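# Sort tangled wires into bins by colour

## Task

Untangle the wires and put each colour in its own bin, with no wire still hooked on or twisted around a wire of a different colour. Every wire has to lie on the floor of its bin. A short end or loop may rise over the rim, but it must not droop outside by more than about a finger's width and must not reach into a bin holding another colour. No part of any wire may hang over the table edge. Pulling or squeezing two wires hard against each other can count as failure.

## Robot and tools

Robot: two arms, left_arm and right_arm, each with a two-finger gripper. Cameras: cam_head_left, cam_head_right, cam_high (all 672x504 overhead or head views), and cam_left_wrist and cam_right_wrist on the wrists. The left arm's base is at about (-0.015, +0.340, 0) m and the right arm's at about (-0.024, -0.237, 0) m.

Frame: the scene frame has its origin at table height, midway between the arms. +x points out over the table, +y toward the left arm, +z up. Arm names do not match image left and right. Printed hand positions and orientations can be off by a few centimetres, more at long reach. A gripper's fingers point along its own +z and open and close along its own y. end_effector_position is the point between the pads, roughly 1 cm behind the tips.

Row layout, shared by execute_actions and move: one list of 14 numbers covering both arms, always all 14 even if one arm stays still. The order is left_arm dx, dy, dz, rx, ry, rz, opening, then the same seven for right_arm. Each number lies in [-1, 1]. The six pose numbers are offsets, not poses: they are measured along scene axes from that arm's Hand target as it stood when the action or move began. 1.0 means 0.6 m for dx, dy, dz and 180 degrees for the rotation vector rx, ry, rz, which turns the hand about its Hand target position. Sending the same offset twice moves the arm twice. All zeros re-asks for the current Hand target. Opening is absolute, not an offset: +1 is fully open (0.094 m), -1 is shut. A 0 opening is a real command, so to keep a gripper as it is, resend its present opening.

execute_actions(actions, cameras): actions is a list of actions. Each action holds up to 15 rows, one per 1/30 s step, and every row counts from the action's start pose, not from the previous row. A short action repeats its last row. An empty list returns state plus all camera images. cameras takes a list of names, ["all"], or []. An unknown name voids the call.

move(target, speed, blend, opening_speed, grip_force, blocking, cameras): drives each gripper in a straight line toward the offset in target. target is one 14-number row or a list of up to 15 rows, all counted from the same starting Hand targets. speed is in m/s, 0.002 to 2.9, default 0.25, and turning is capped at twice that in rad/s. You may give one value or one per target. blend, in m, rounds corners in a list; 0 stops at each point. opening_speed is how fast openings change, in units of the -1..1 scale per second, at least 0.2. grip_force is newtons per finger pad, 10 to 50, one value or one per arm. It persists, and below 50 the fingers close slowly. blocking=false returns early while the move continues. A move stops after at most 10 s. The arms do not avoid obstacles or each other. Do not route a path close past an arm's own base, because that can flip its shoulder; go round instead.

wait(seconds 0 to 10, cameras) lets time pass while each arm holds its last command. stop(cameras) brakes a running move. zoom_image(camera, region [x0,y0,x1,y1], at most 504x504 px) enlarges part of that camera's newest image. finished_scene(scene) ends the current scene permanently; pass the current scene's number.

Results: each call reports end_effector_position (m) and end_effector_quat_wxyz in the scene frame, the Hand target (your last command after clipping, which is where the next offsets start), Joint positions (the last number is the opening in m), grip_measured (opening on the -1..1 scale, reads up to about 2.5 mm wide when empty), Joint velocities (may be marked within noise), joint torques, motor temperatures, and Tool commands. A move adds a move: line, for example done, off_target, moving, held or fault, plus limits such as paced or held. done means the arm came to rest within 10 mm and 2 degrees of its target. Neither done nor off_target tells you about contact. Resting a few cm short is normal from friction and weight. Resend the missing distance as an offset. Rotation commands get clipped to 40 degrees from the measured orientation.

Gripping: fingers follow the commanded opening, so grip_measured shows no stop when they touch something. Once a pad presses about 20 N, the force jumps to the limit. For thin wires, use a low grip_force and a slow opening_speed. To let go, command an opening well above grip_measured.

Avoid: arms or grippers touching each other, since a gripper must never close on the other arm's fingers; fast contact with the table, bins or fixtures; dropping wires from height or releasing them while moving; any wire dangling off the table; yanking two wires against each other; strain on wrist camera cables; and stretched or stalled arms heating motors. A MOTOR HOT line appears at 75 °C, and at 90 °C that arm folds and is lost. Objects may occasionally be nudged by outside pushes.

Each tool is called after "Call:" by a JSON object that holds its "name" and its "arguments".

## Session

Call:
{"name": "execute_actions", "arguments": {"actions": []}}

Call:
{"name": "zoom_image", "arguments": {"camera": "cam_head_left", "region": [280, 280, 440, 400]}}

Scene clock: 0.00 s.
left_arm: end_effector_position=(+0.3868, +0.3519, +0.1109) grip_measured=+1.000 end_effector_quat_wxyz=(+0.599, -0.038, +0.799, +0.033) | right_arm: end_effector_position=(+0.3894, -0.2338, +0.1162) grip_measured=+1.000 end_effector_quat_wxyz=(+0.600, +0.022, +0.798, -0.062)
Joint positions: left_arm=[-0.064 1.534 0.37 0.879 -0.127 -0.03 0.094] | right_arm=[0.115 1.563 0.425 0.854 0.225 -0.009 0.094]
Joint velocities: within noise
Joint torques (N m): no reading
Motor temperatures (°C): left_arm=[33 34 38 32 31 33 34] | right_arm=[31 32 34 34 34 32 33]
Heat: left arm: 38 °C; right arm: 34 °C.
Hand target: left_arm +0.3868, +0.3524, +0.1108; +0.598, -0.039, +0.800, +0.034 | right_arm +0.3910, -0.2338, +0.1210; +0.604, +0.024, +0.794, -0.061
Tool commands: left_gripper/opening=+1.0 right_gripper/opening=+1.0

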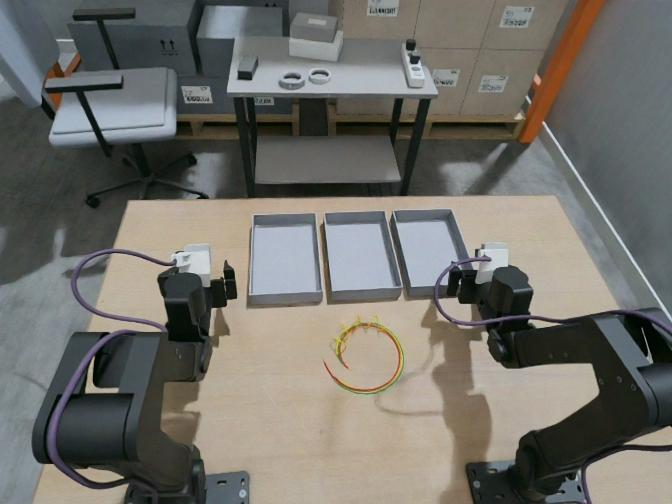

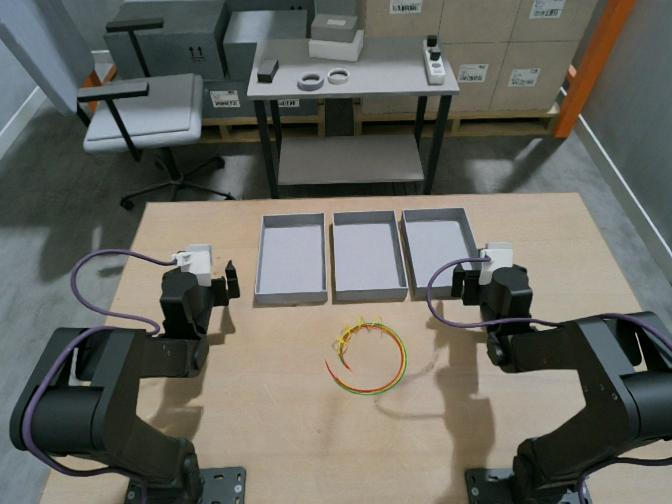

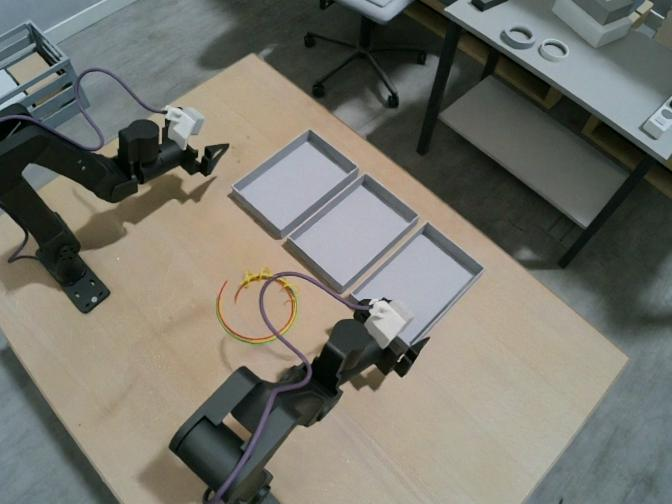

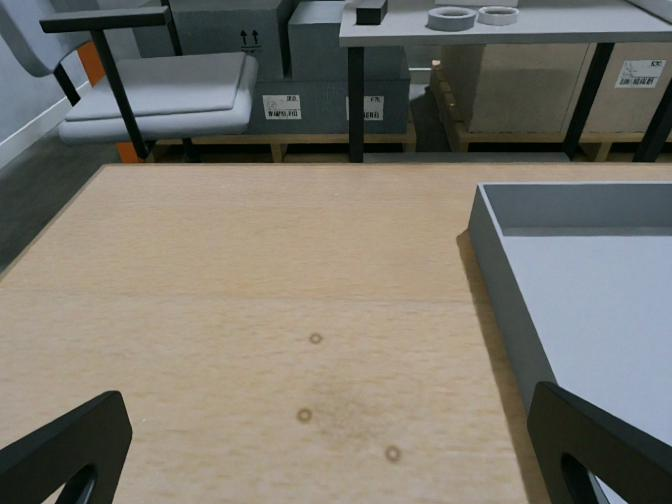

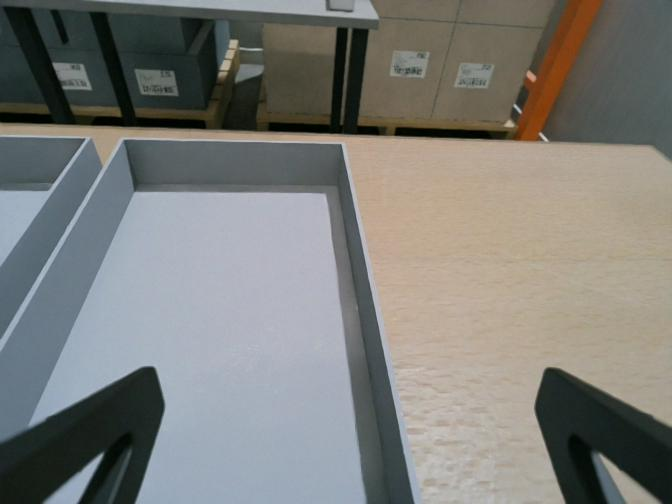

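Scaled by 3.150 from the camera's 672x504 image, which has a finer 960x720 frame.

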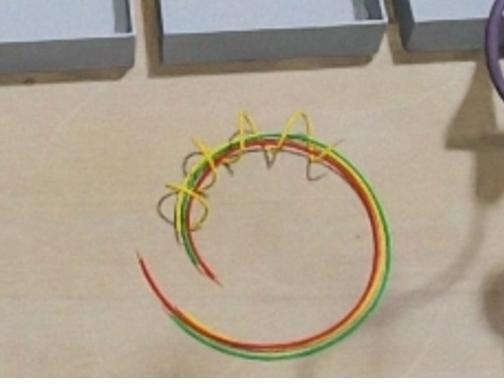

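Call:
{"name": "move", "arguments": {"target": [-0.2, -0.53, 0.15, -0.023, 0.409, -0.027, 1, -0.05,-0.1,0.1,0,0,0,1], "cameras": ["cam_left_wrist","cam_head_left"]}}

Call:
{"name": "zoom_image", "arguments": {"camera": "cam_left_wrist", "region": [150, 100, 550, 450]}}

Scene clock: 19.87 s.
left_arm: end_effector_position=(+0.2672, +0.0347, +0.2053) grip_measured=+1.000 end_effector_quat_wxyz=(+0.062, +0.004, +0.996, -0.067) | right_arm: end_effector_position=(+0.3559, -0.2928, +0.1600) grip_measured=+1.000 end_effector_quat_wxyz=(+0.585, +0.027, +0.808, -0.061)
Joint positions: left_arm=[-0.861 2.034 2.188 -1.543 0 -0.818 0.094] | right_arm=[-0.144 1.218 0.439 0.466 -0.017 -0.076 0.094]
Joint torques (N m): left_arm=[0.02 -8.32 6.8 0.3 0.04 -0.1] | right_arm=[-0.49 -4.77 9.18 1.99 -0.18 -0.05]
Heat: left arm: 40 °C; right arm: 37 °C.
Hand target: left_arm +0.2668, +0.0344, +0.2006; -0.002, +0.001, +1.000, +0.000 | right_arm +0.3610, -0.2939, +0.1809; +0.604, +0.024, +0.794, -0.061
Off the commanded pose: left_arm 0.005 m, 11 deg | right_arm 0.022 m, 3 deg.
joint sent to its limit (left arm) — joint 4 (wrist pitch), lower limit. The joint targets are off in orientation, not in position.
move: off_target (left_arm, right_arm)
Images, in order (width x height): cam_head_left 672x504, cam_left_wrist 672x504.

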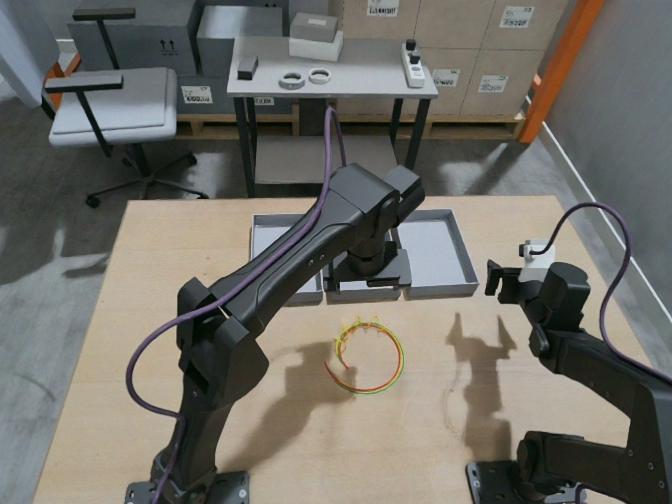

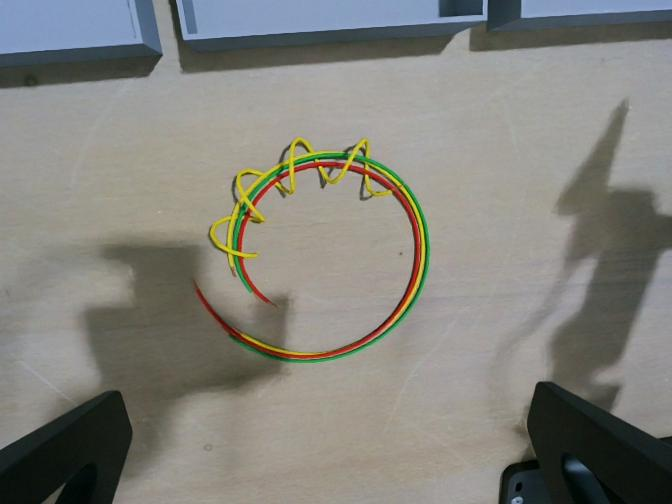

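Scaled by 1.260 from the camera's 672x504 image, which has a finer 960x720 frame.

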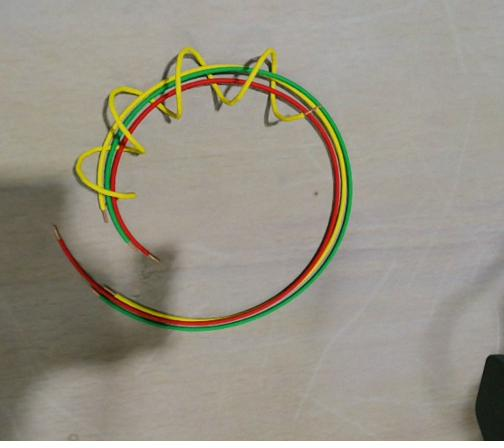

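Call:
{"name": "zoom_image", "arguments": {"camera": "cam_left_wrist", "region": [190, 120, 330, 320]}}

Call:
{"name": "zoom_image", "arguments": {"camera": "cam_left_wrist", "region": [280, 120, 440, 220]}}

Call:
{"name": "zoom_image", "arguments": {"camera": "cam_left_wrist", "region": [180, 260, 440, 380]}}

Scaled by 2.520 from the camera's 672x504 image, which has a finer 960x720 frame.

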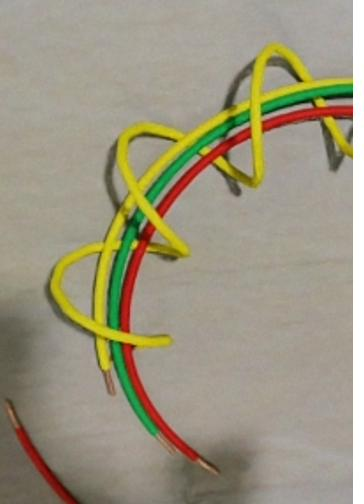

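Scaled by 3.150 from the camera's 672x504 image, which has a finer 960x720 frame.

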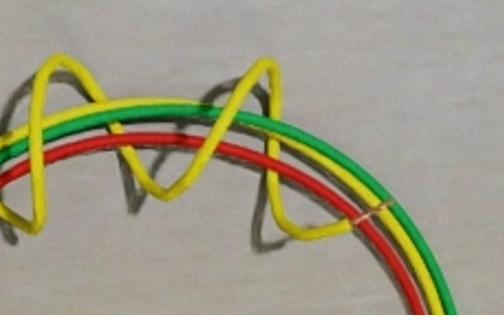

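Scaled by 1.938 from the camera's 672x504 image, which has a finer 960x720 frame.

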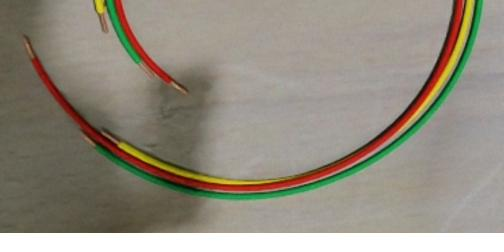

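Call:
{"name": "move", "arguments": {"target": [-0.093, 0.11, -0.22, 0, 0, 0.178, -0.5, -0.07,0.35,-0.08,0.042,0.4135,0.0166,-0.3], "cameras": ["cam_left_wrist","cam_right_wrist","cam_head_left"]}}

Scene clock: 148.50 s.
left_arm: end_effector_position=(+0.2089, +0.0986, +0.0648) grip_measured=-0.497 end_effector_quat_wxyz=(-0.008, -0.267, +0.964, +0.008) | right_arm: end_effector_position=(+0.3157, -0.0885, +0.1319) grip_measured=-0.298 end_effector_quat_wxyz=(+0.001, -0.002, +1.000, -0.004)
Joint positions: left_arm=[-0.856 1.838 1.366 -1.121 0.007 -1.363 0.024] | right_arm=[0.426 1.958 1.795 -1.408 0.008 0.41 0.033]
Joint torques (N m): left_arm=[0.76 -10.62 4.44 0.28 -0.01 -0.1] | right_arm=[0.32 -7.47 8.35 0.14 -0.14 0.07]
Motor temperatures (°C): left_arm=[33 44 42 33 31 33 34] | right_arm=[31 35 46 41 34 32 33]
Heat: left arm: 44 °C; right arm: 46 °C.
Hand target: left_arm +0.2112, +0.1004, +0.0687; -0.001, -0.275, +0.961, -0.001 | right_arm +0.3190, -0.0839, +0.1330; +0.000, +0.000, +1.000, +0.000
Off the commanded pose: left_arm 0.005 m, 2 deg | right_arm 0.006 m, 1 deg.
move: done
Images, in order (width x height): cam_head_left 672x504, cam_left_wrist 672x504, cam_right_wrist 672x504.

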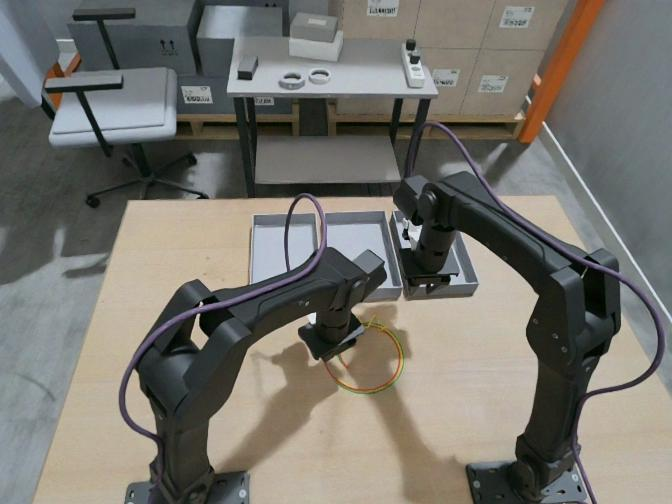

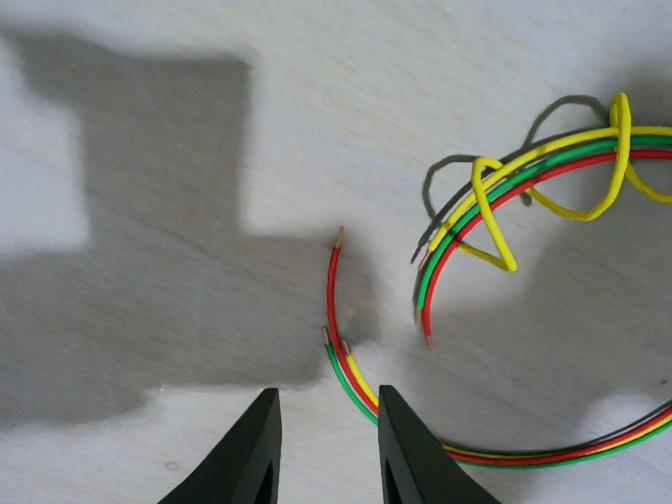

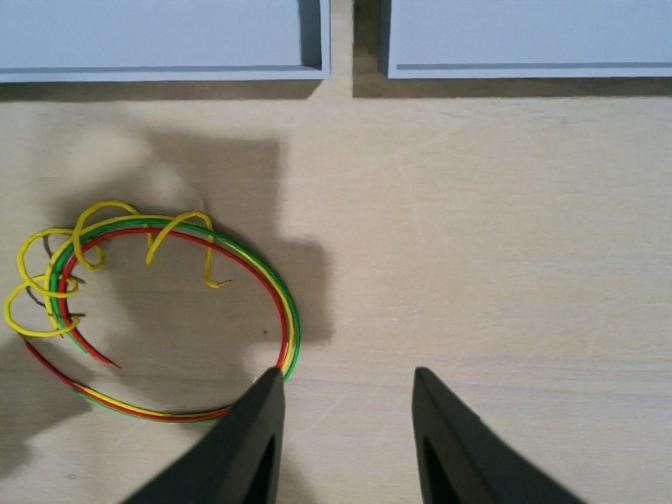

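Call:
{"name": "move", "arguments": {"target": [0,0,-0.085,0,0,0,-0.5, -0.045,0.115,-0.14,0,0,0,-0.57], "speed": 0.12, "cameras": ["cam_left_wrist","cam_right_wrist"]}}

Scene clock: 170.43 s.
left_arm: end_effector_position=(+0.2104, +0.0969, +0.0252) grip_measured=-0.497 end_effector_quat_wxyz=(+0.000, -0.268, +0.963, -0.008) | right_arm: end_effector_position=(+0.2912, -0.0268, +0.0681) grip_measured=-0.568 end_effector_quat_wxyz=(-0.002, -0.011, +1.000, -0.004)
Joint positions: left_arm=[-0.856 1.859 1.229 -0.926 0.007 -1.364 0.024] | right_arm=[0.6 2.009 1.613 -1.183 0.005 0.567 0.02]
Joint torques (N m): left_arm=[0.58 -7.19 4.66 0.37 0 -0.17] | right_arm=[-0.35 -9.63 5.68 0.22 -0.04 -0.01]
Heat: left arm: 43 °C; right arm: 43 °C.
Hand target: left_arm +0.2112, +0.1004, +0.0177; -0.001, -0.275, +0.961, -0.001 | right_arm +0.2924, -0.0283, +0.0693; -0.001, -0.009, +1.000, -0.004 (not the last commanded pose)
Off the commanded pose: left_arm 0.008 m, 1 deg | right_arm 0.023 m, 1 deg.
move: held (right_arm; a check stopped the path); limits=held
pose unreachable (right arm): on one or more control steps of this call, first in action 0 (counted from 0), this arm could not follow its commanded pose, so it was not sent that pose on those steps. It may still have moved: this result reports where it is.
cause: moving toward the commanded pose would bring a part of the arm too close to another arm (this arm's wrist (the part past joint 4) and the left arm's wrist (the part past joint 4), 31 mm apart when this arm was first held).
Images, in order (width x height): cam_left_wrist 672x504, cam_right_wrist 672x504.

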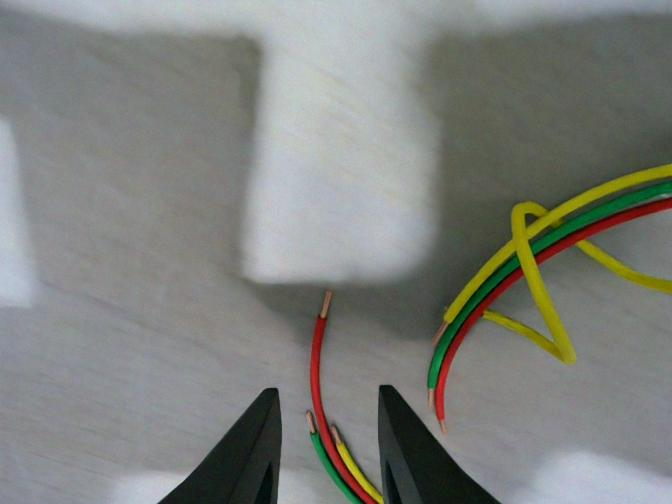

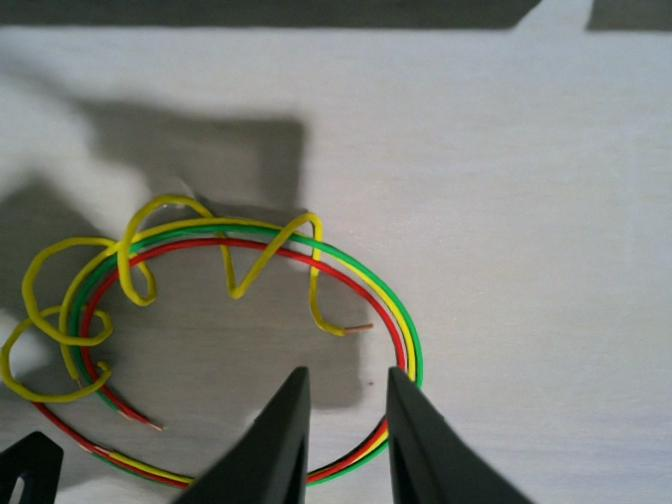

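Call:
{"name": "move", "arguments": {"target": [[0.023,0.021,0.0,0,0,0,-0.5, -0.03,-0.1,0.1,0,0,0,-0.57],[0.023,0.021,-0.022,0,0,0,-0.5, -0.03,-0.1,0.1,0,0,0,-0.57]], "speed": 0.08, "cameras": ["cam_left_wrist"]}}

Scene clock: 189.30 s.
left_arm: end_effector_position=(+0.2241, +0.1097, +0.0114) grip_measured=-0.497 end_effector_quat_wxyz=(-0.001, -0.275, +0.961, -0.007) | right_arm: end_effector_position=(+0.2784, -0.0846, +0.1213) grip_measured=-0.568 end_effector_quat_wxyz=(-0.006, -0.008, +1.000, -0.006)
Joint positions: left_arm=[-0.799 1.885 1.203 -0.878 0.008 -1.322 0.024] | right_arm=[0.479 1.842 1.598 -1.343 0.005 0.452 0.02]
Joint torques (N m): left_arm=[0.61 -7.54 4.55 0.34 -0.02 0.02] | right_arm=[-0.28 -10.74 4.92 0.1 -0.03 -0.06]
Motor temperatures (°C): left_arm=[33 43 41 32 31 33 34] | right_arm=[31 39 41 38 34 32 33]
Heat: left arm: 43 °C; right arm: 41 °C.
Hand target: left_arm +0.2248, +0.1131, +0.0044; -0.002, -0.275, +0.961, +0.000 | right_arm +0.2744, -0.0884, +0.1294; -0.001, -0.009, +1.000, -0.004
Off the commanded pose: left_arm 0.008 m, 1 deg | right_arm 0.010 m, 1 deg.
move: done
Images, in order (width x height): cam_left_wrist 672x504.

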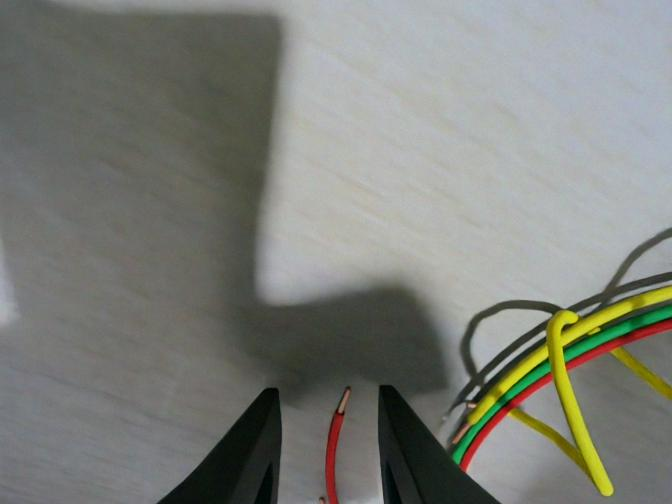

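Call:
{"name": "move", "arguments": {"target": [0,0,0,0,0,0,-1, 0,0,0,0,0,0,-0.57], "opening_speed": 0.4, "grip_force": [35,35]}}

Call:
{"name": "move", "arguments": {"target": [[0,0,0.13,0,0,0,-1, 0,0,0,0,0,0,-0.57],[-0.05,0.08,0.2,0,0,0,-1, 0,0,0,0,0,0,-0.57]], "speed": 0.06, "cameras": ["cam_left_wrist","cam_right_wrist","cam_head_right"]}}

Scene clock: 201.53 s.
left_arm: end_effector_position=(+0.2242, +0.1095, +0.0114) grip_measured=-0.987 end_effector_quat_wxyz=(-0.001, -0.275, +0.961, -0.007) | right_arm: end_effector_position=(+0.2784, -0.0846, +0.1213) grip_measured=-0.568 end_effector_quat_wxyz=(-0.006, -0.008, +1.000, -0.006)
Joint positions: left_arm=[-0.799 1.885 1.203 -0.878 0.008 -1.322 0.001] | right_arm=[0.479 1.842 1.598 -1.343 0.005 0.452 0.02]
Joint torques (N m): left_arm=[0.61 -7.41 4.72 0.35 -0.01 0.02] | right_arm=[-0.28 -10.76 4.93 0.09 -0.03 -0.07]
Heat: left arm: 42 °C; right arm: 42 °C.
Hand target: left_arm +0.2249, +0.1130, +0.0044; -0.001, -0.275, +0.961, +0.000 | right_arm +0.2744, -0.0884, +0.1294; -0.001, -0.009, +1.000, -0.004
Off the commanded pose: left_arm 0.008 m, 1 deg | right_arm 0.010 m, 1 deg.
grip_force (N): 35, 35
move: done

Scene clock: 205.00 s.
left_arm: end_effector_position=(+0.2000, +0.1527, +0.1238) grip_measured=-0.987 end_effector_quat_wxyz=(+0.002, -0.275, +0.961, -0.010) | right_arm: end_effector_position=(+0.2784, -0.0846, +0.1213) grip_measured=-0.568 end_effector_quat_wxyz=(-0.006, -0.008, +1.000, -0.006)
Joint positions: left_arm=[-0.749 1.604 1.332 -1.28 0.008 -1.272 0.001] | right_arm=[0.479 1.842 1.598 -1.343 0.005 0.452 0.02]
Joint torques (N m): left_arm=[0.51 -7.99 4.55 0.05 -0.02 0.02] | right_arm=[-0.27 -10.77 4.92 0.09 -0.03 -0.07]
Heat: left arm: 42 °C; right arm: 42 °C.
Hand target: left_arm +0.1949, +0.1610, +0.1245; -0.001, -0.275, +0.961, +0.000 | right_arm +0.2744, -0.0884, +0.1294; -0.001, -0.009, +1.000, -0.004
Off the commanded pose: left_arm 0.010 m, 1 deg | right_arm 0.010 m, 1 deg.
grip_force (N): 35, 35
move: done
Images, in order (width x height): cam_head_right 672x504, cam_left_wrist 672x504, cam_right_wrist 672x504.

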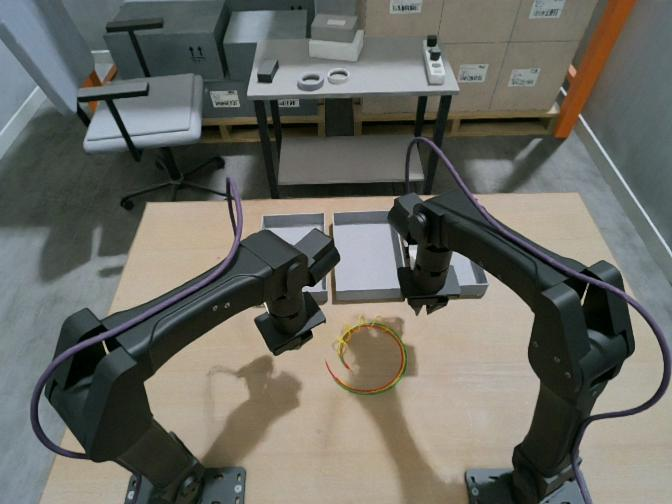

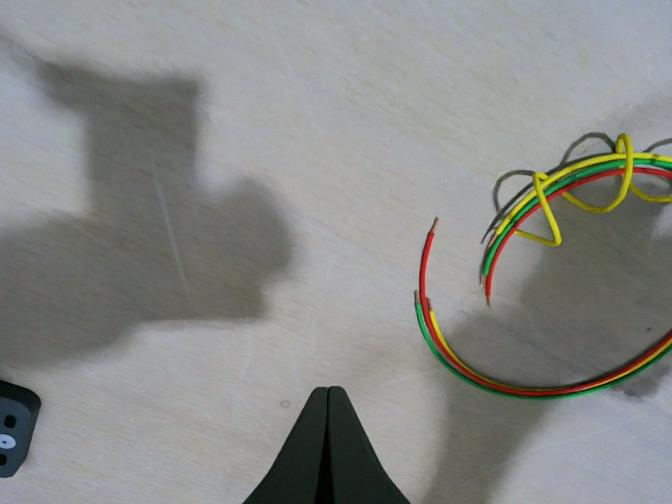

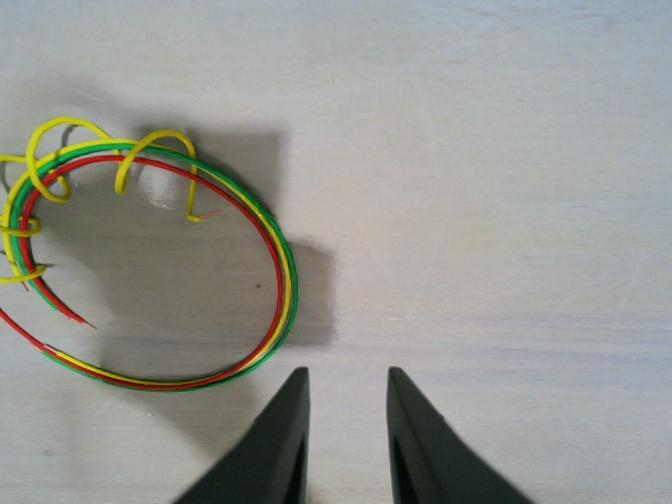

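Call:
{"name": "move", "arguments": {"target": [[0.042,-0.085,-0.17,0,0,0,-0.5, 0,0,0,0,0,0,-0.57],[0.042,-0.085,-0.213,0,0,0,-0.5, 0,0,0,0,0,0,-0.57]], "speed": 0.06, "cameras": ["cam_left_wrist"]}}

Scene clock: 224.23 s.
left_arm: end_effector_position=(+0.2209, +0.1109, +0.0062) grip_measured=-0.503 end_effector_quat_wxyz=(-0.002, -0.274, +0.962, -0.004) | right_arm: end_effector_position=(+0.2784, -0.0846, +0.1213) grip_measured=-0.568 end_effector_quat_wxyz=(-0.006, -0.008, +1.000, -0.006)
Joint positions: left_arm=[-0.803 1.888 1.185 -0.863 0.008 -1.324 0.023] | right_arm=[0.479 1.842 1.598 -1.343 0.005 0.452 0.02]
Joint torques (N m): left_arm=[-0.7 -6.98 3.99 0.53 0 -0.13] | right_arm=[-0.28 -10.76 4.92 0.09 -0.03 -0.07]
Motor temperatures (°C): left_arm=[33 42 42 32 31 33 35] | right_arm=[31 45 39 38 34 32 33]
Heat: left arm: 42 °C; right arm: 45 °C.
Hand target: left_arm +0.2201, +0.1100, -0.0033; -0.001, -0.275, +0.961, -0.001 | right_arm +0.2744, -0.0884, +0.1294; -0.001, -0.009, +1.000, -0.004
Off the commanded pose: left_arm 0.010 m, 0 deg | right_arm 0.010 m, 1 deg.
grip_force (N): 35, 35
move: done
Images, in order (width x height): cam_left_wrist 672x504.

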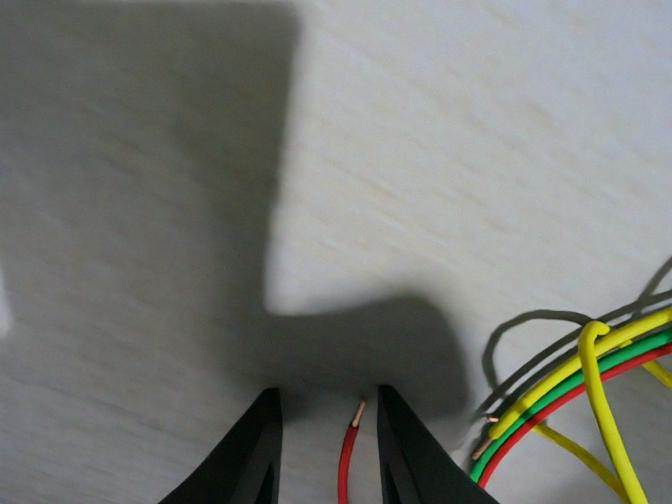

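Call:
{"name": "move", "arguments": {"target": [-0.013,-0.009,0,0,0,0,-0.5, 0,0,0,0,0,0,-0.57], "speed": 0.05}}

Call:
{"name": "move", "arguments": {"target": [0,0,0,0,0,0,-1, 0,0,0,0,0,0,-0.57], "opening_speed": 0.4, "cameras": ["cam_left_wrist"]}}

Scene clock: 235.43 s.
left_arm: end_effector_position=(+0.2172, +0.1040, +0.0062) grip_measured=-0.503 end_effector_quat_wxyz=(+0.001, -0.275, +0.962, -0.007) | right_arm: end_effector_position=(+0.2784, -0.0846, +0.1213) grip_measured=-0.568 end_effector_quat_wxyz=(-0.006, -0.008, +1.000, -0.006)
Joint positions: left_arm=[-0.828 1.888 1.185 -0.854 0.004 -1.35 0.023] | right_arm=[0.479 1.842 1.598 -1.343 0.005 0.452 0.02]
Joint torques (N m): left_arm=[-1.02 -7.57 3.49 0.45 0.05 -0.06] | right_arm=[-0.28 -10.74 4.92 0.1 -0.03 -0.06]
Heat: left arm: 42 °C; right arm: 46 °C.
Hand target: left_arm +0.2123, +0.1046, -0.0033; -0.001, -0.275, +0.961, -0.001 | right_arm +0.2744, -0.0884, +0.1294; -0.001, -0.009, +1.000, -0.004
Off the commanded pose: left_arm 0.011 m, 1 deg | right_arm 0.010 m, 1 deg.
grip_force (N): 35, 35
move: off_target (left_arm)

Scene clock: 236.90 s.
left_arm: end_effector_position=(+0.2170, +0.1043, +0.0059) grip_measured=-0.958 end_effector_quat_wxyz=(+0.001, -0.276, +0.961, -0.006) | right_arm: end_effector_position=(+0.2784, -0.0846, +0.1213) grip_measured=-0.568 end_effector_quat_wxyz=(-0.006, -0.008, +1.000, -0.006)
Joint positions: left_arm=[-0.828 1.888 1.184 -0.854 0.004 -1.352 0.002] | right_arm=[0.479 1.842 1.598 -1.343 0.005 0.452 0.02]
Joint torques (N m): left_arm=[-0.84 -7.35 3.7 0.41 -0.01 -0.1] | right_arm=[-0.28 -10.76 4.93 0.09 -0.03 -0.07]
Heat: left arm: 42 °C; right arm: 46 °C.
Hand target: left_arm +0.2123, +0.1046, -0.0033; -0.001, -0.275, +0.961, -0.001 | right_arm +0.2744, -0.0884, +0.1294; -0.001, -0.009, +1.000, -0.004
Off the commanded pose: left_arm 0.010 m, 1 deg | right_arm 0.010 m, 1 deg.
grip_force (N): 35, 35
move: done
Images, in order (width x height): cam_left_wrist 672x504.

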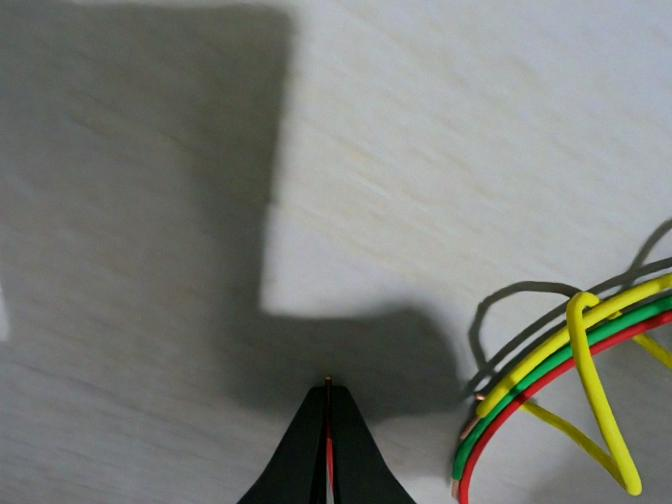

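Call:
{"name": "move", "arguments": {"target": [[0,0,0.08,0,0,0,-1, 0,0,0,0,0,0,-0.57],[-0.06,0.08,0.2,0,0,0,-1, 0,0,0,0,0,0,-0.57]], "speed": 0.06, "cameras": ["cam_left_wrist","cam_right_wrist"]}}

Scene clock: 248.50 s.
left_arm: end_effector_position=(+0.1784, +0.1464, +0.1127) grip_measured=-0.959 end_effector_quat_wxyz=(-0.002, -0.275, +0.962, -0.005) | right_arm: end_effector_position=(+0.2784, -0.0846, +0.1213) grip_measured=-0.568 end_effector_quat_wxyz=(-0.006, -0.008, +1.000, -0.006)
Joint positions: left_arm=[-0.818 1.574 1.257 -1.247 0.007 -1.34 0.002] | right_arm=[0.479 1.842 1.598 -1.343 0.005 0.452 0.02]
Joint torques (N m): left_arm=[0.76 -7.56 5.45 0.02 -0.02 0.09] | right_arm=[-0.28 -10.76 4.92 0.09 -0.03 -0.07]
Heat: left arm: 42 °C; right arm: 47 °C.
Hand target: left_arm +0.1763, +0.1526, +0.1167; -0.001, -0.275, +0.961, +0.000 | right_arm +0.2744, -0.0884, +0.1294; -0.001, -0.009, +1.000, -0.004
Off the commanded pose: left_arm 0.008 m, 0 deg | right_arm 0.010 m, 1 deg.
grip_force (N): 35, 35
move: done
Images, in order (width x height): cam_left_wrist 672x504, cam_right_wrist 672x504.

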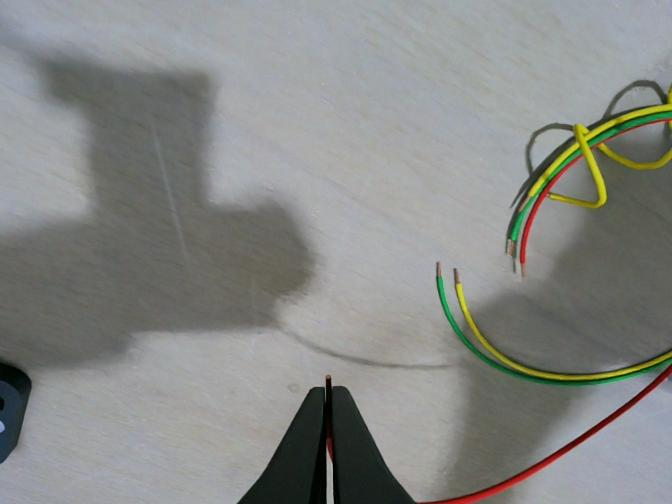

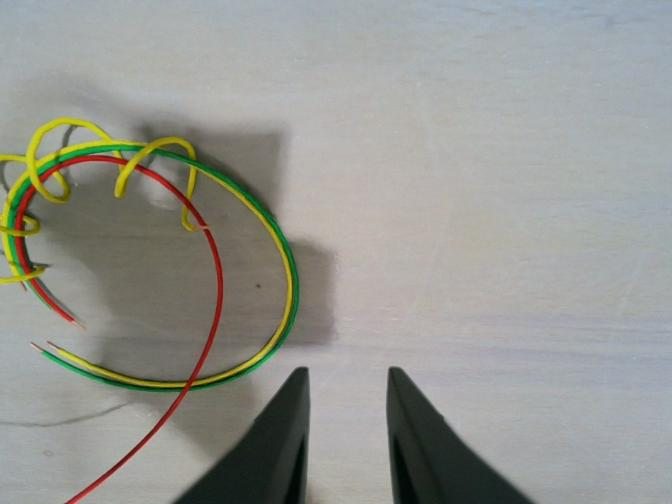

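Call:
{"name": "move", "arguments": {"target": [[-0.08,0.1,0.12,0,0,0,-1, 0,0,0,0,0,0,-0.57]], "speed": 0.06, "cameras": ["cam_head_left","cam_right_wrist"]}}

Scene clock: 257.30 s.
left_arm: end_effector_position=(+0.1304, +0.2075, +0.1848) grip_measured=-0.959 end_effector_quat_wxyz=(+0.009, -0.275, +0.961, -0.022) | right_arm: end_effector_position=(+0.2784, -0.0846, +0.1213) grip_measured=-0.568 end_effector_quat_wxyz=(-0.006, -0.008, +1.000, -0.006)
Joint positions: left_arm=[-0.771 1.268 1.287 -1.542 0.008 -1.294 0.002] | right_arm=[0.479 1.842 1.598 -1.343 0.005 0.452 0.02]
Joint torques (N m): left_arm=[0.88 -3.81 5.85 0.1 0 0.05] | right_arm=[-0.28 -10.76 4.92 0.09 -0.03 -0.06]
Heat: left arm: 42 °C; right arm: 47 °C.
Hand target: left_arm +0.1283, +0.2126, +0.1887; -0.002, -0.275, +0.961, +0.000 | right_arm +0.2744, -0.0884, +0.1294; -0.001, -0.009, +1.000, -0.004
Off the commanded pose: left_arm 0.007 m, 3 deg | right_arm 0.010 m, 1 deg.
joint sent to its limit (left arm) — joint 4 (wrist pitch), lower limit. The joint targets still meet the commanded pose.
grip_force (N): 35, 35
move: off_target (left_arm)
Images, in order (width x height): cam_head_left 672x504, cam_right_wrist 672x504.

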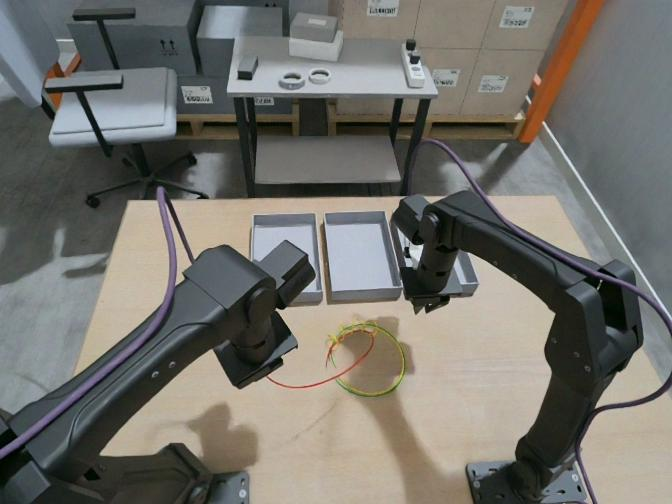

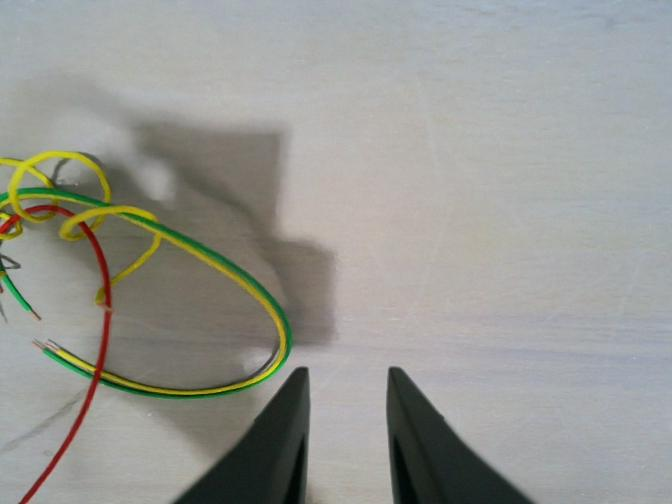

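Call:
{"name": "move", "arguments": {"target": [[-0.05,0.08,0.2,0,0,0,-1, 0,0,0.05,0,0,0,-0.57]], "speed": 0.06, "cameras": ["cam_head_left","cam_right_wrist"]}}

Call:
{"name": "zoom_image", "arguments": {"camera": "cam_head_left", "region": [230, 280, 430, 430]}}

Scene clock: 272.60 s.
left_arm: end_effector_position=(+0.1016, +0.2539, +0.3061) grip_measured=-0.959 end_effector_quat_wxyz=(+0.203, -0.264, +0.903, -0.271) | right_arm: end_effector_position=(+0.2705, -0.0886, +0.1440) grip_measured=-0.568 end_effector_quat_wxyz=(-0.021, -0.008, +1.000, -0.013)
Joint positions: left_arm=[-0.668 0.763 1.426 -1.542 0.006 -1.206 0.002] | right_arm=[0.479 1.842 1.687 -1.464 0.005 0.452 0.02]
Joint torques (N m): left_arm=[0.79 1.4 5.3 1.13 -0.05 0.1] | right_arm=[-0.29 -10.02 8.18 0.01 -0.03 -0.06]
Heat: left arm: 43 °C; right arm: 48 °C.
Hand target: left_arm +0.0982, +0.2606, +0.3087; -0.001, -0.275, +0.961, -0.001 | right_arm +0.2744, -0.0884, +0.1594; -0.001, -0.009, +1.000, -0.004
Off the commanded pose: left_arm 0.008 m, 40 deg | right_arm 0.016 m, 3 deg.
joint sent to its limit (left arm) — joint 4 (wrist pitch), lower limit. The joint targets are off in orientation, not in position.
grip_force (N): 35, 35
move: off_target (left_arm, right_arm)
Images, in order (width x height): cam_head_left 672x504, cam_right_wrist 672x504.

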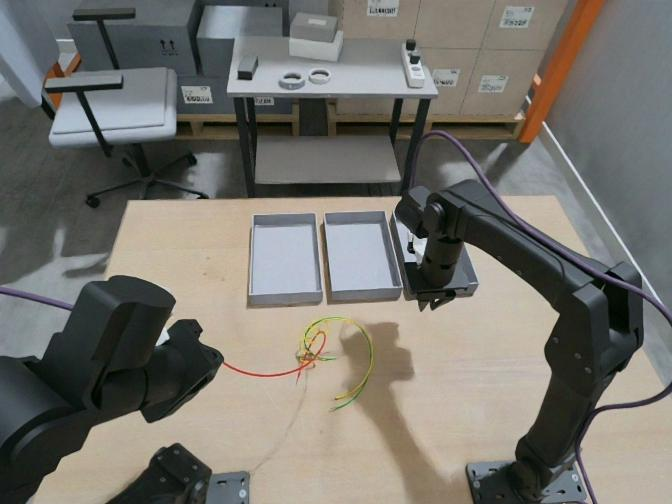

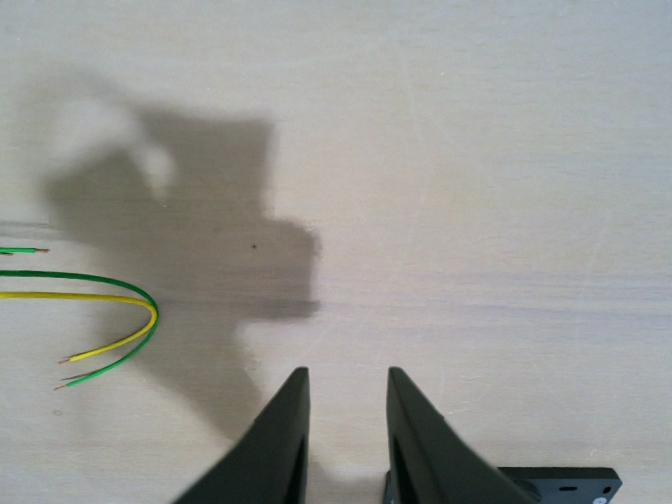

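Scaled by 2.520 from the camera's 672x504 image, which has a finer 960x720 frame.

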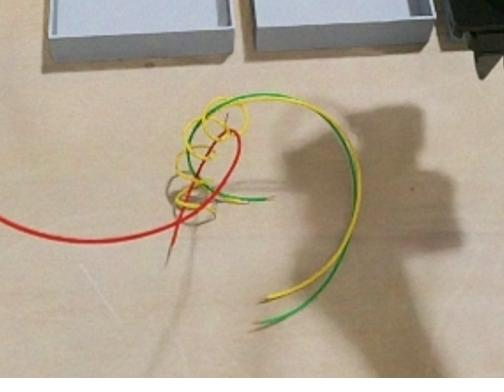

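Call:
{"name": "move", "arguments": {"target": [[0,0,0,0,0,0,-1, 0.0,0.17,0.05,0,0,0,-0.57]], "speed": 0.15, "cameras": ["cam_high","cam_right_wrist"]}}

Call:
{"name": "zoom_image", "arguments": {"camera": "cam_right_wrist", "region": [100, 100, 400, 400]}}

Scene clock: 285.07 s.
left_arm: end_effector_position=(+0.1016, +0.2539, +0.3061) grip_measured=-0.959 end_effector_quat_wxyz=(+0.203, -0.263, +0.903, -0.271) | right_arm: end_effector_position=(+0.2712, +0.0114, +0.1891) grip_measured=-0.568 end_effector_quat_wxyz=(+0.037, -0.013, +0.999, +0.027)
Joint positions: left_arm=[-0.668 0.763 1.426 -1.542 0.006 -1.203 0.002] | right_arm=[0.712 1.972 2.041 -1.549 0.005 0.674 0.02]
Joint torques (N m): left_arm=[0.76 1.36 5.23 1.15 -0.06 0.09] | right_arm=[-0.05 -7.39 8.06 0.3 -0.04 0.08]
Heat: left arm: 42 °C; right arm: 47 °C.
Hand target: left_arm +0.0982, +0.2606, +0.3087; -0.001, -0.275, +0.961, +0.000 | right_arm +0.2743, +0.0136, +0.1894; -0.001, -0.009, +1.000, -0.004
Off the commanded pose: left_arm 0.008 m, 40 deg | right_arm 0.004 m, 6 deg.
joint sent to its limit (left arm) — joint 4 (wrist pitch), lower limit. The joint targets are off in orientation, not in position.
joint sent to its limit (right arm) — joint 4 (wrist pitch), lower limit. The joint targets are off in orientation, not in position.
grip_force (N): 35, 35
move: off_target (left_arm, right_arm)
Images, in order (width x height): cam_high 672x504, cam_right_wrist 672x504.

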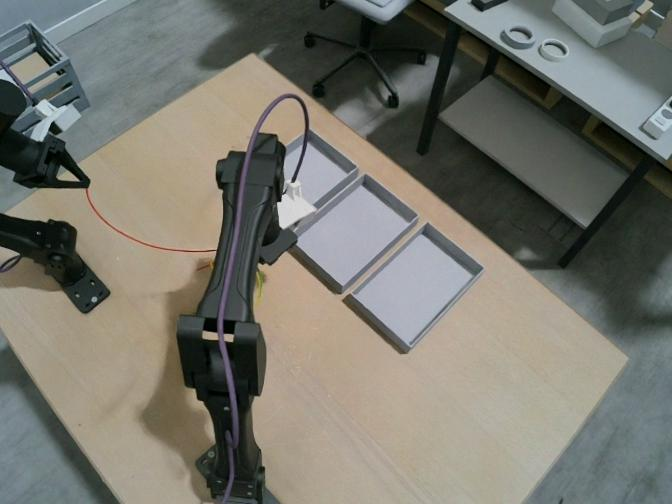

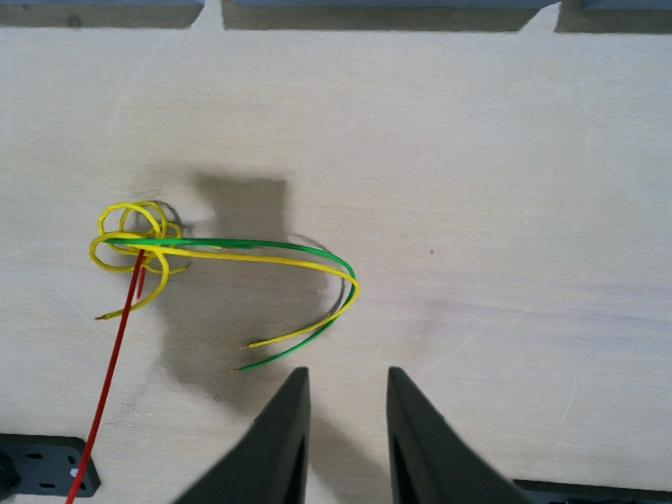

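Scaled by 1.680 from the camera's 672x504 image, which has a finer 960x720 frame.

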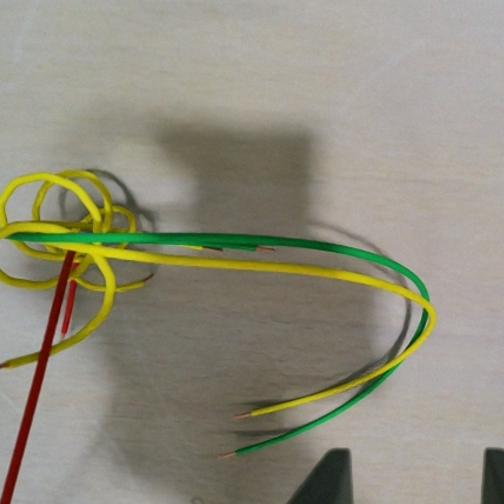

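Call:
{"name": "move", "arguments": {"target": [[0,0,0,0,0,0,-1, -0.1,-0.01,-0.2,0,0,0,-0.5]], "speed": 0.15, "cameras": ["cam_right_wrist"]}}

Scene clock: 304.70 s.
left_arm: end_effector_position=(+0.1016, +0.2539, +0.3061) grip_measured=-0.959 end_effector_quat_wxyz=(+0.203, -0.263, +0.903, -0.271) | right_arm: end_effector_position=(+0.2148, +0.0057, +0.0606) grip_measured=-0.502 end_effector_quat_wxyz=(-0.014, -0.010, +1.000, -0.017)
Joint positions: left_arm=[-0.668 0.763 1.426 -1.542 0.006 -1.203 0.002] | right_arm=[0.806 1.903 1.433 -1.145 0.005 0.774 0.023]
Joint torques (N m): left_arm=[0.79 1.16 5.33 1.2 -0.07 0.05] | right_arm=[0.38 -11.59 4.44 0.31 -0.06 0.09]
Heat: left arm: 42 °C; right arm: 45 °C.
Hand target: left_arm +0.0982, +0.2606, +0.3087; -0.001, -0.275, +0.961, +0.000 | right_arm +0.2144, +0.0077, +0.0694; -0.001, -0.009, +1.000, -0.004
Off the commanded pose: left_arm 0.008 m, 40 deg | right_arm 0.009 m, 2 deg.
joint sent to its limit (left arm) — joint 4 (wrist pitch), lower limit. The joint targets are off in orientation, not in position.
grip_force (N): 35, 35
move: off_target (left_arm)
Images, in order (width x height): cam_right_wrist 672x504.

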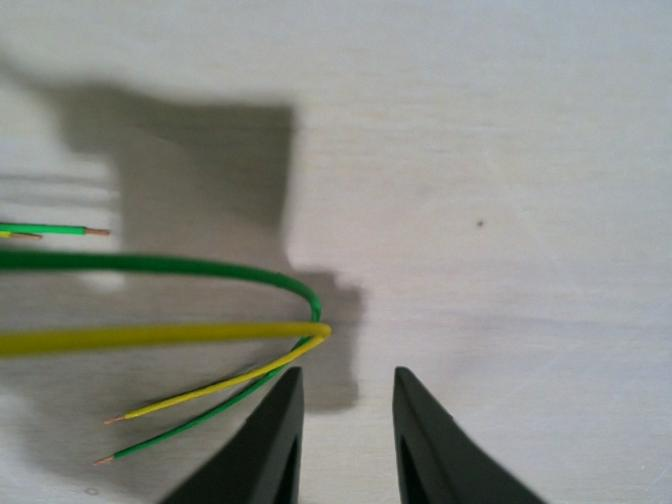

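Call:
{"name": "move", "arguments": {"target": [[0,0,0,0,0,0,-1, 0.022,0.03,0,0,0,0,-0.2],[0,0,0,0,0,0,-1, 0.022,0.03,-0.085,0,0,0,-0.2]], "speed": 0.08, "cameras": ["cam_right_wrist"]}}

Scene clock: 320.87 s.
left_arm: end_effector_position=(+0.1016, +0.2539, +0.3061) grip_measured=-0.959 end_effector_quat_wxyz=(+0.203, -0.263, +0.903, -0.271) | right_arm: end_effector_position=(+0.2310, +0.0252, +0.0272) grip_measured=-0.202 end_effector_quat_wxyz=(+0.005, -0.009, +1.000, +0.002)
Joint positions: left_arm=[-0.668 0.763 1.426 -1.542 0.006 -1.203 0.002] | right_arm=[0.811 1.982 1.407 -0.986 0.005 0.783 0.038]
Joint torques (N m): left_arm=[0.9 1.33 5.26 1.21 -0.05 0.04] | right_arm=[0.59 -7.58 4.51 0.41 -0.05 0.07]
Heat: left arm: 42 °C; right arm: 47 °C.
Hand target: left_arm +0.0982, +0.2606, +0.3087; -0.001, -0.275, +0.961, +0.000 | right_arm +0.2275, +0.0256, +0.0184; -0.001, -0.009, +1.000, -0.004
Off the commanded pose: left_arm 0.008 m, 40 deg | right_arm 0.009 m, 1 deg.
joint sent to its limit (left arm) — joint 4 (wrist pitch), lower limit. The joint targets are off in orientation, not in position.
grip_force (N): 35, 35
move: off_target (left_arm)
Images, in order (width x height): cam_right_wrist 672x504.

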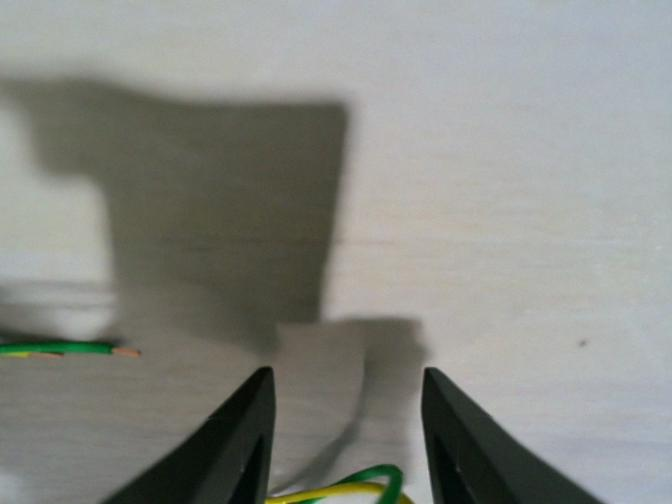

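Call:
{"name": "move", "arguments": {"target": [[0,0,0,0,0,0,-1, -0.03,0.005,-0.01,0,0,0,-0.2]], "speed": 0.06, "cameras": ["cam_right_wrist"]}}

Scene clock: 327.53 s.
left_arm: end_effector_position=(+0.1016, +0.2539, +0.3061) grip_measured=-0.959 end_effector_quat_wxyz=(+0.203, -0.263, +0.903, -0.271) | right_arm: end_effector_position=(+0.2155, +0.0281, +0.0172) grip_measured=-0.202 end_effector_quat_wxyz=(+0.000, -0.007, +1.000, -0.005)
Joint positions: left_arm=[-0.668 0.763 1.426 -1.542 0.006 -1.203 0.002] | right_arm=[0.849 1.98 1.362 -0.96 0.006 0.824 0.038]
Joint torques (N m): left_arm=[0.84 1.43 5.29 1.16 -0.06 0.11] | right_arm=[0.98 -9.28 3.02 0.51 -0.07 0.06]
Heat: left arm: 42 °C; right arm: 46 °C.
Hand target: left_arm +0.0982, +0.2606, +0.3087; -0.001, -0.275, +0.961, +0.000 | right_arm +0.2095, +0.0287, +0.0124; -0.001, -0.009, +1.000, -0.004
Off the commanded pose: left_arm 0.008 m, 40 deg | right_arm 0.008 m, 0 deg.
joint sent to its limit (left arm) — joint 4 (wrist pitch), lower limit. The joint targets are off in orientation, not in position.
grip_force (N): 35, 35
move: off_target (left_arm)
Images, in order (width x height): cam_right_wrist 672x504.

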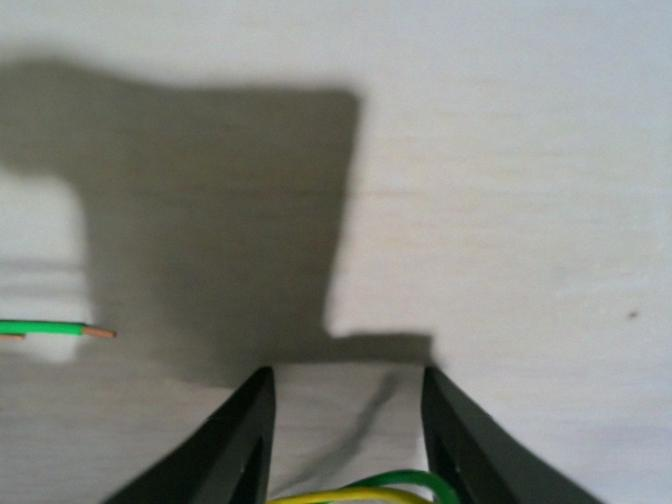

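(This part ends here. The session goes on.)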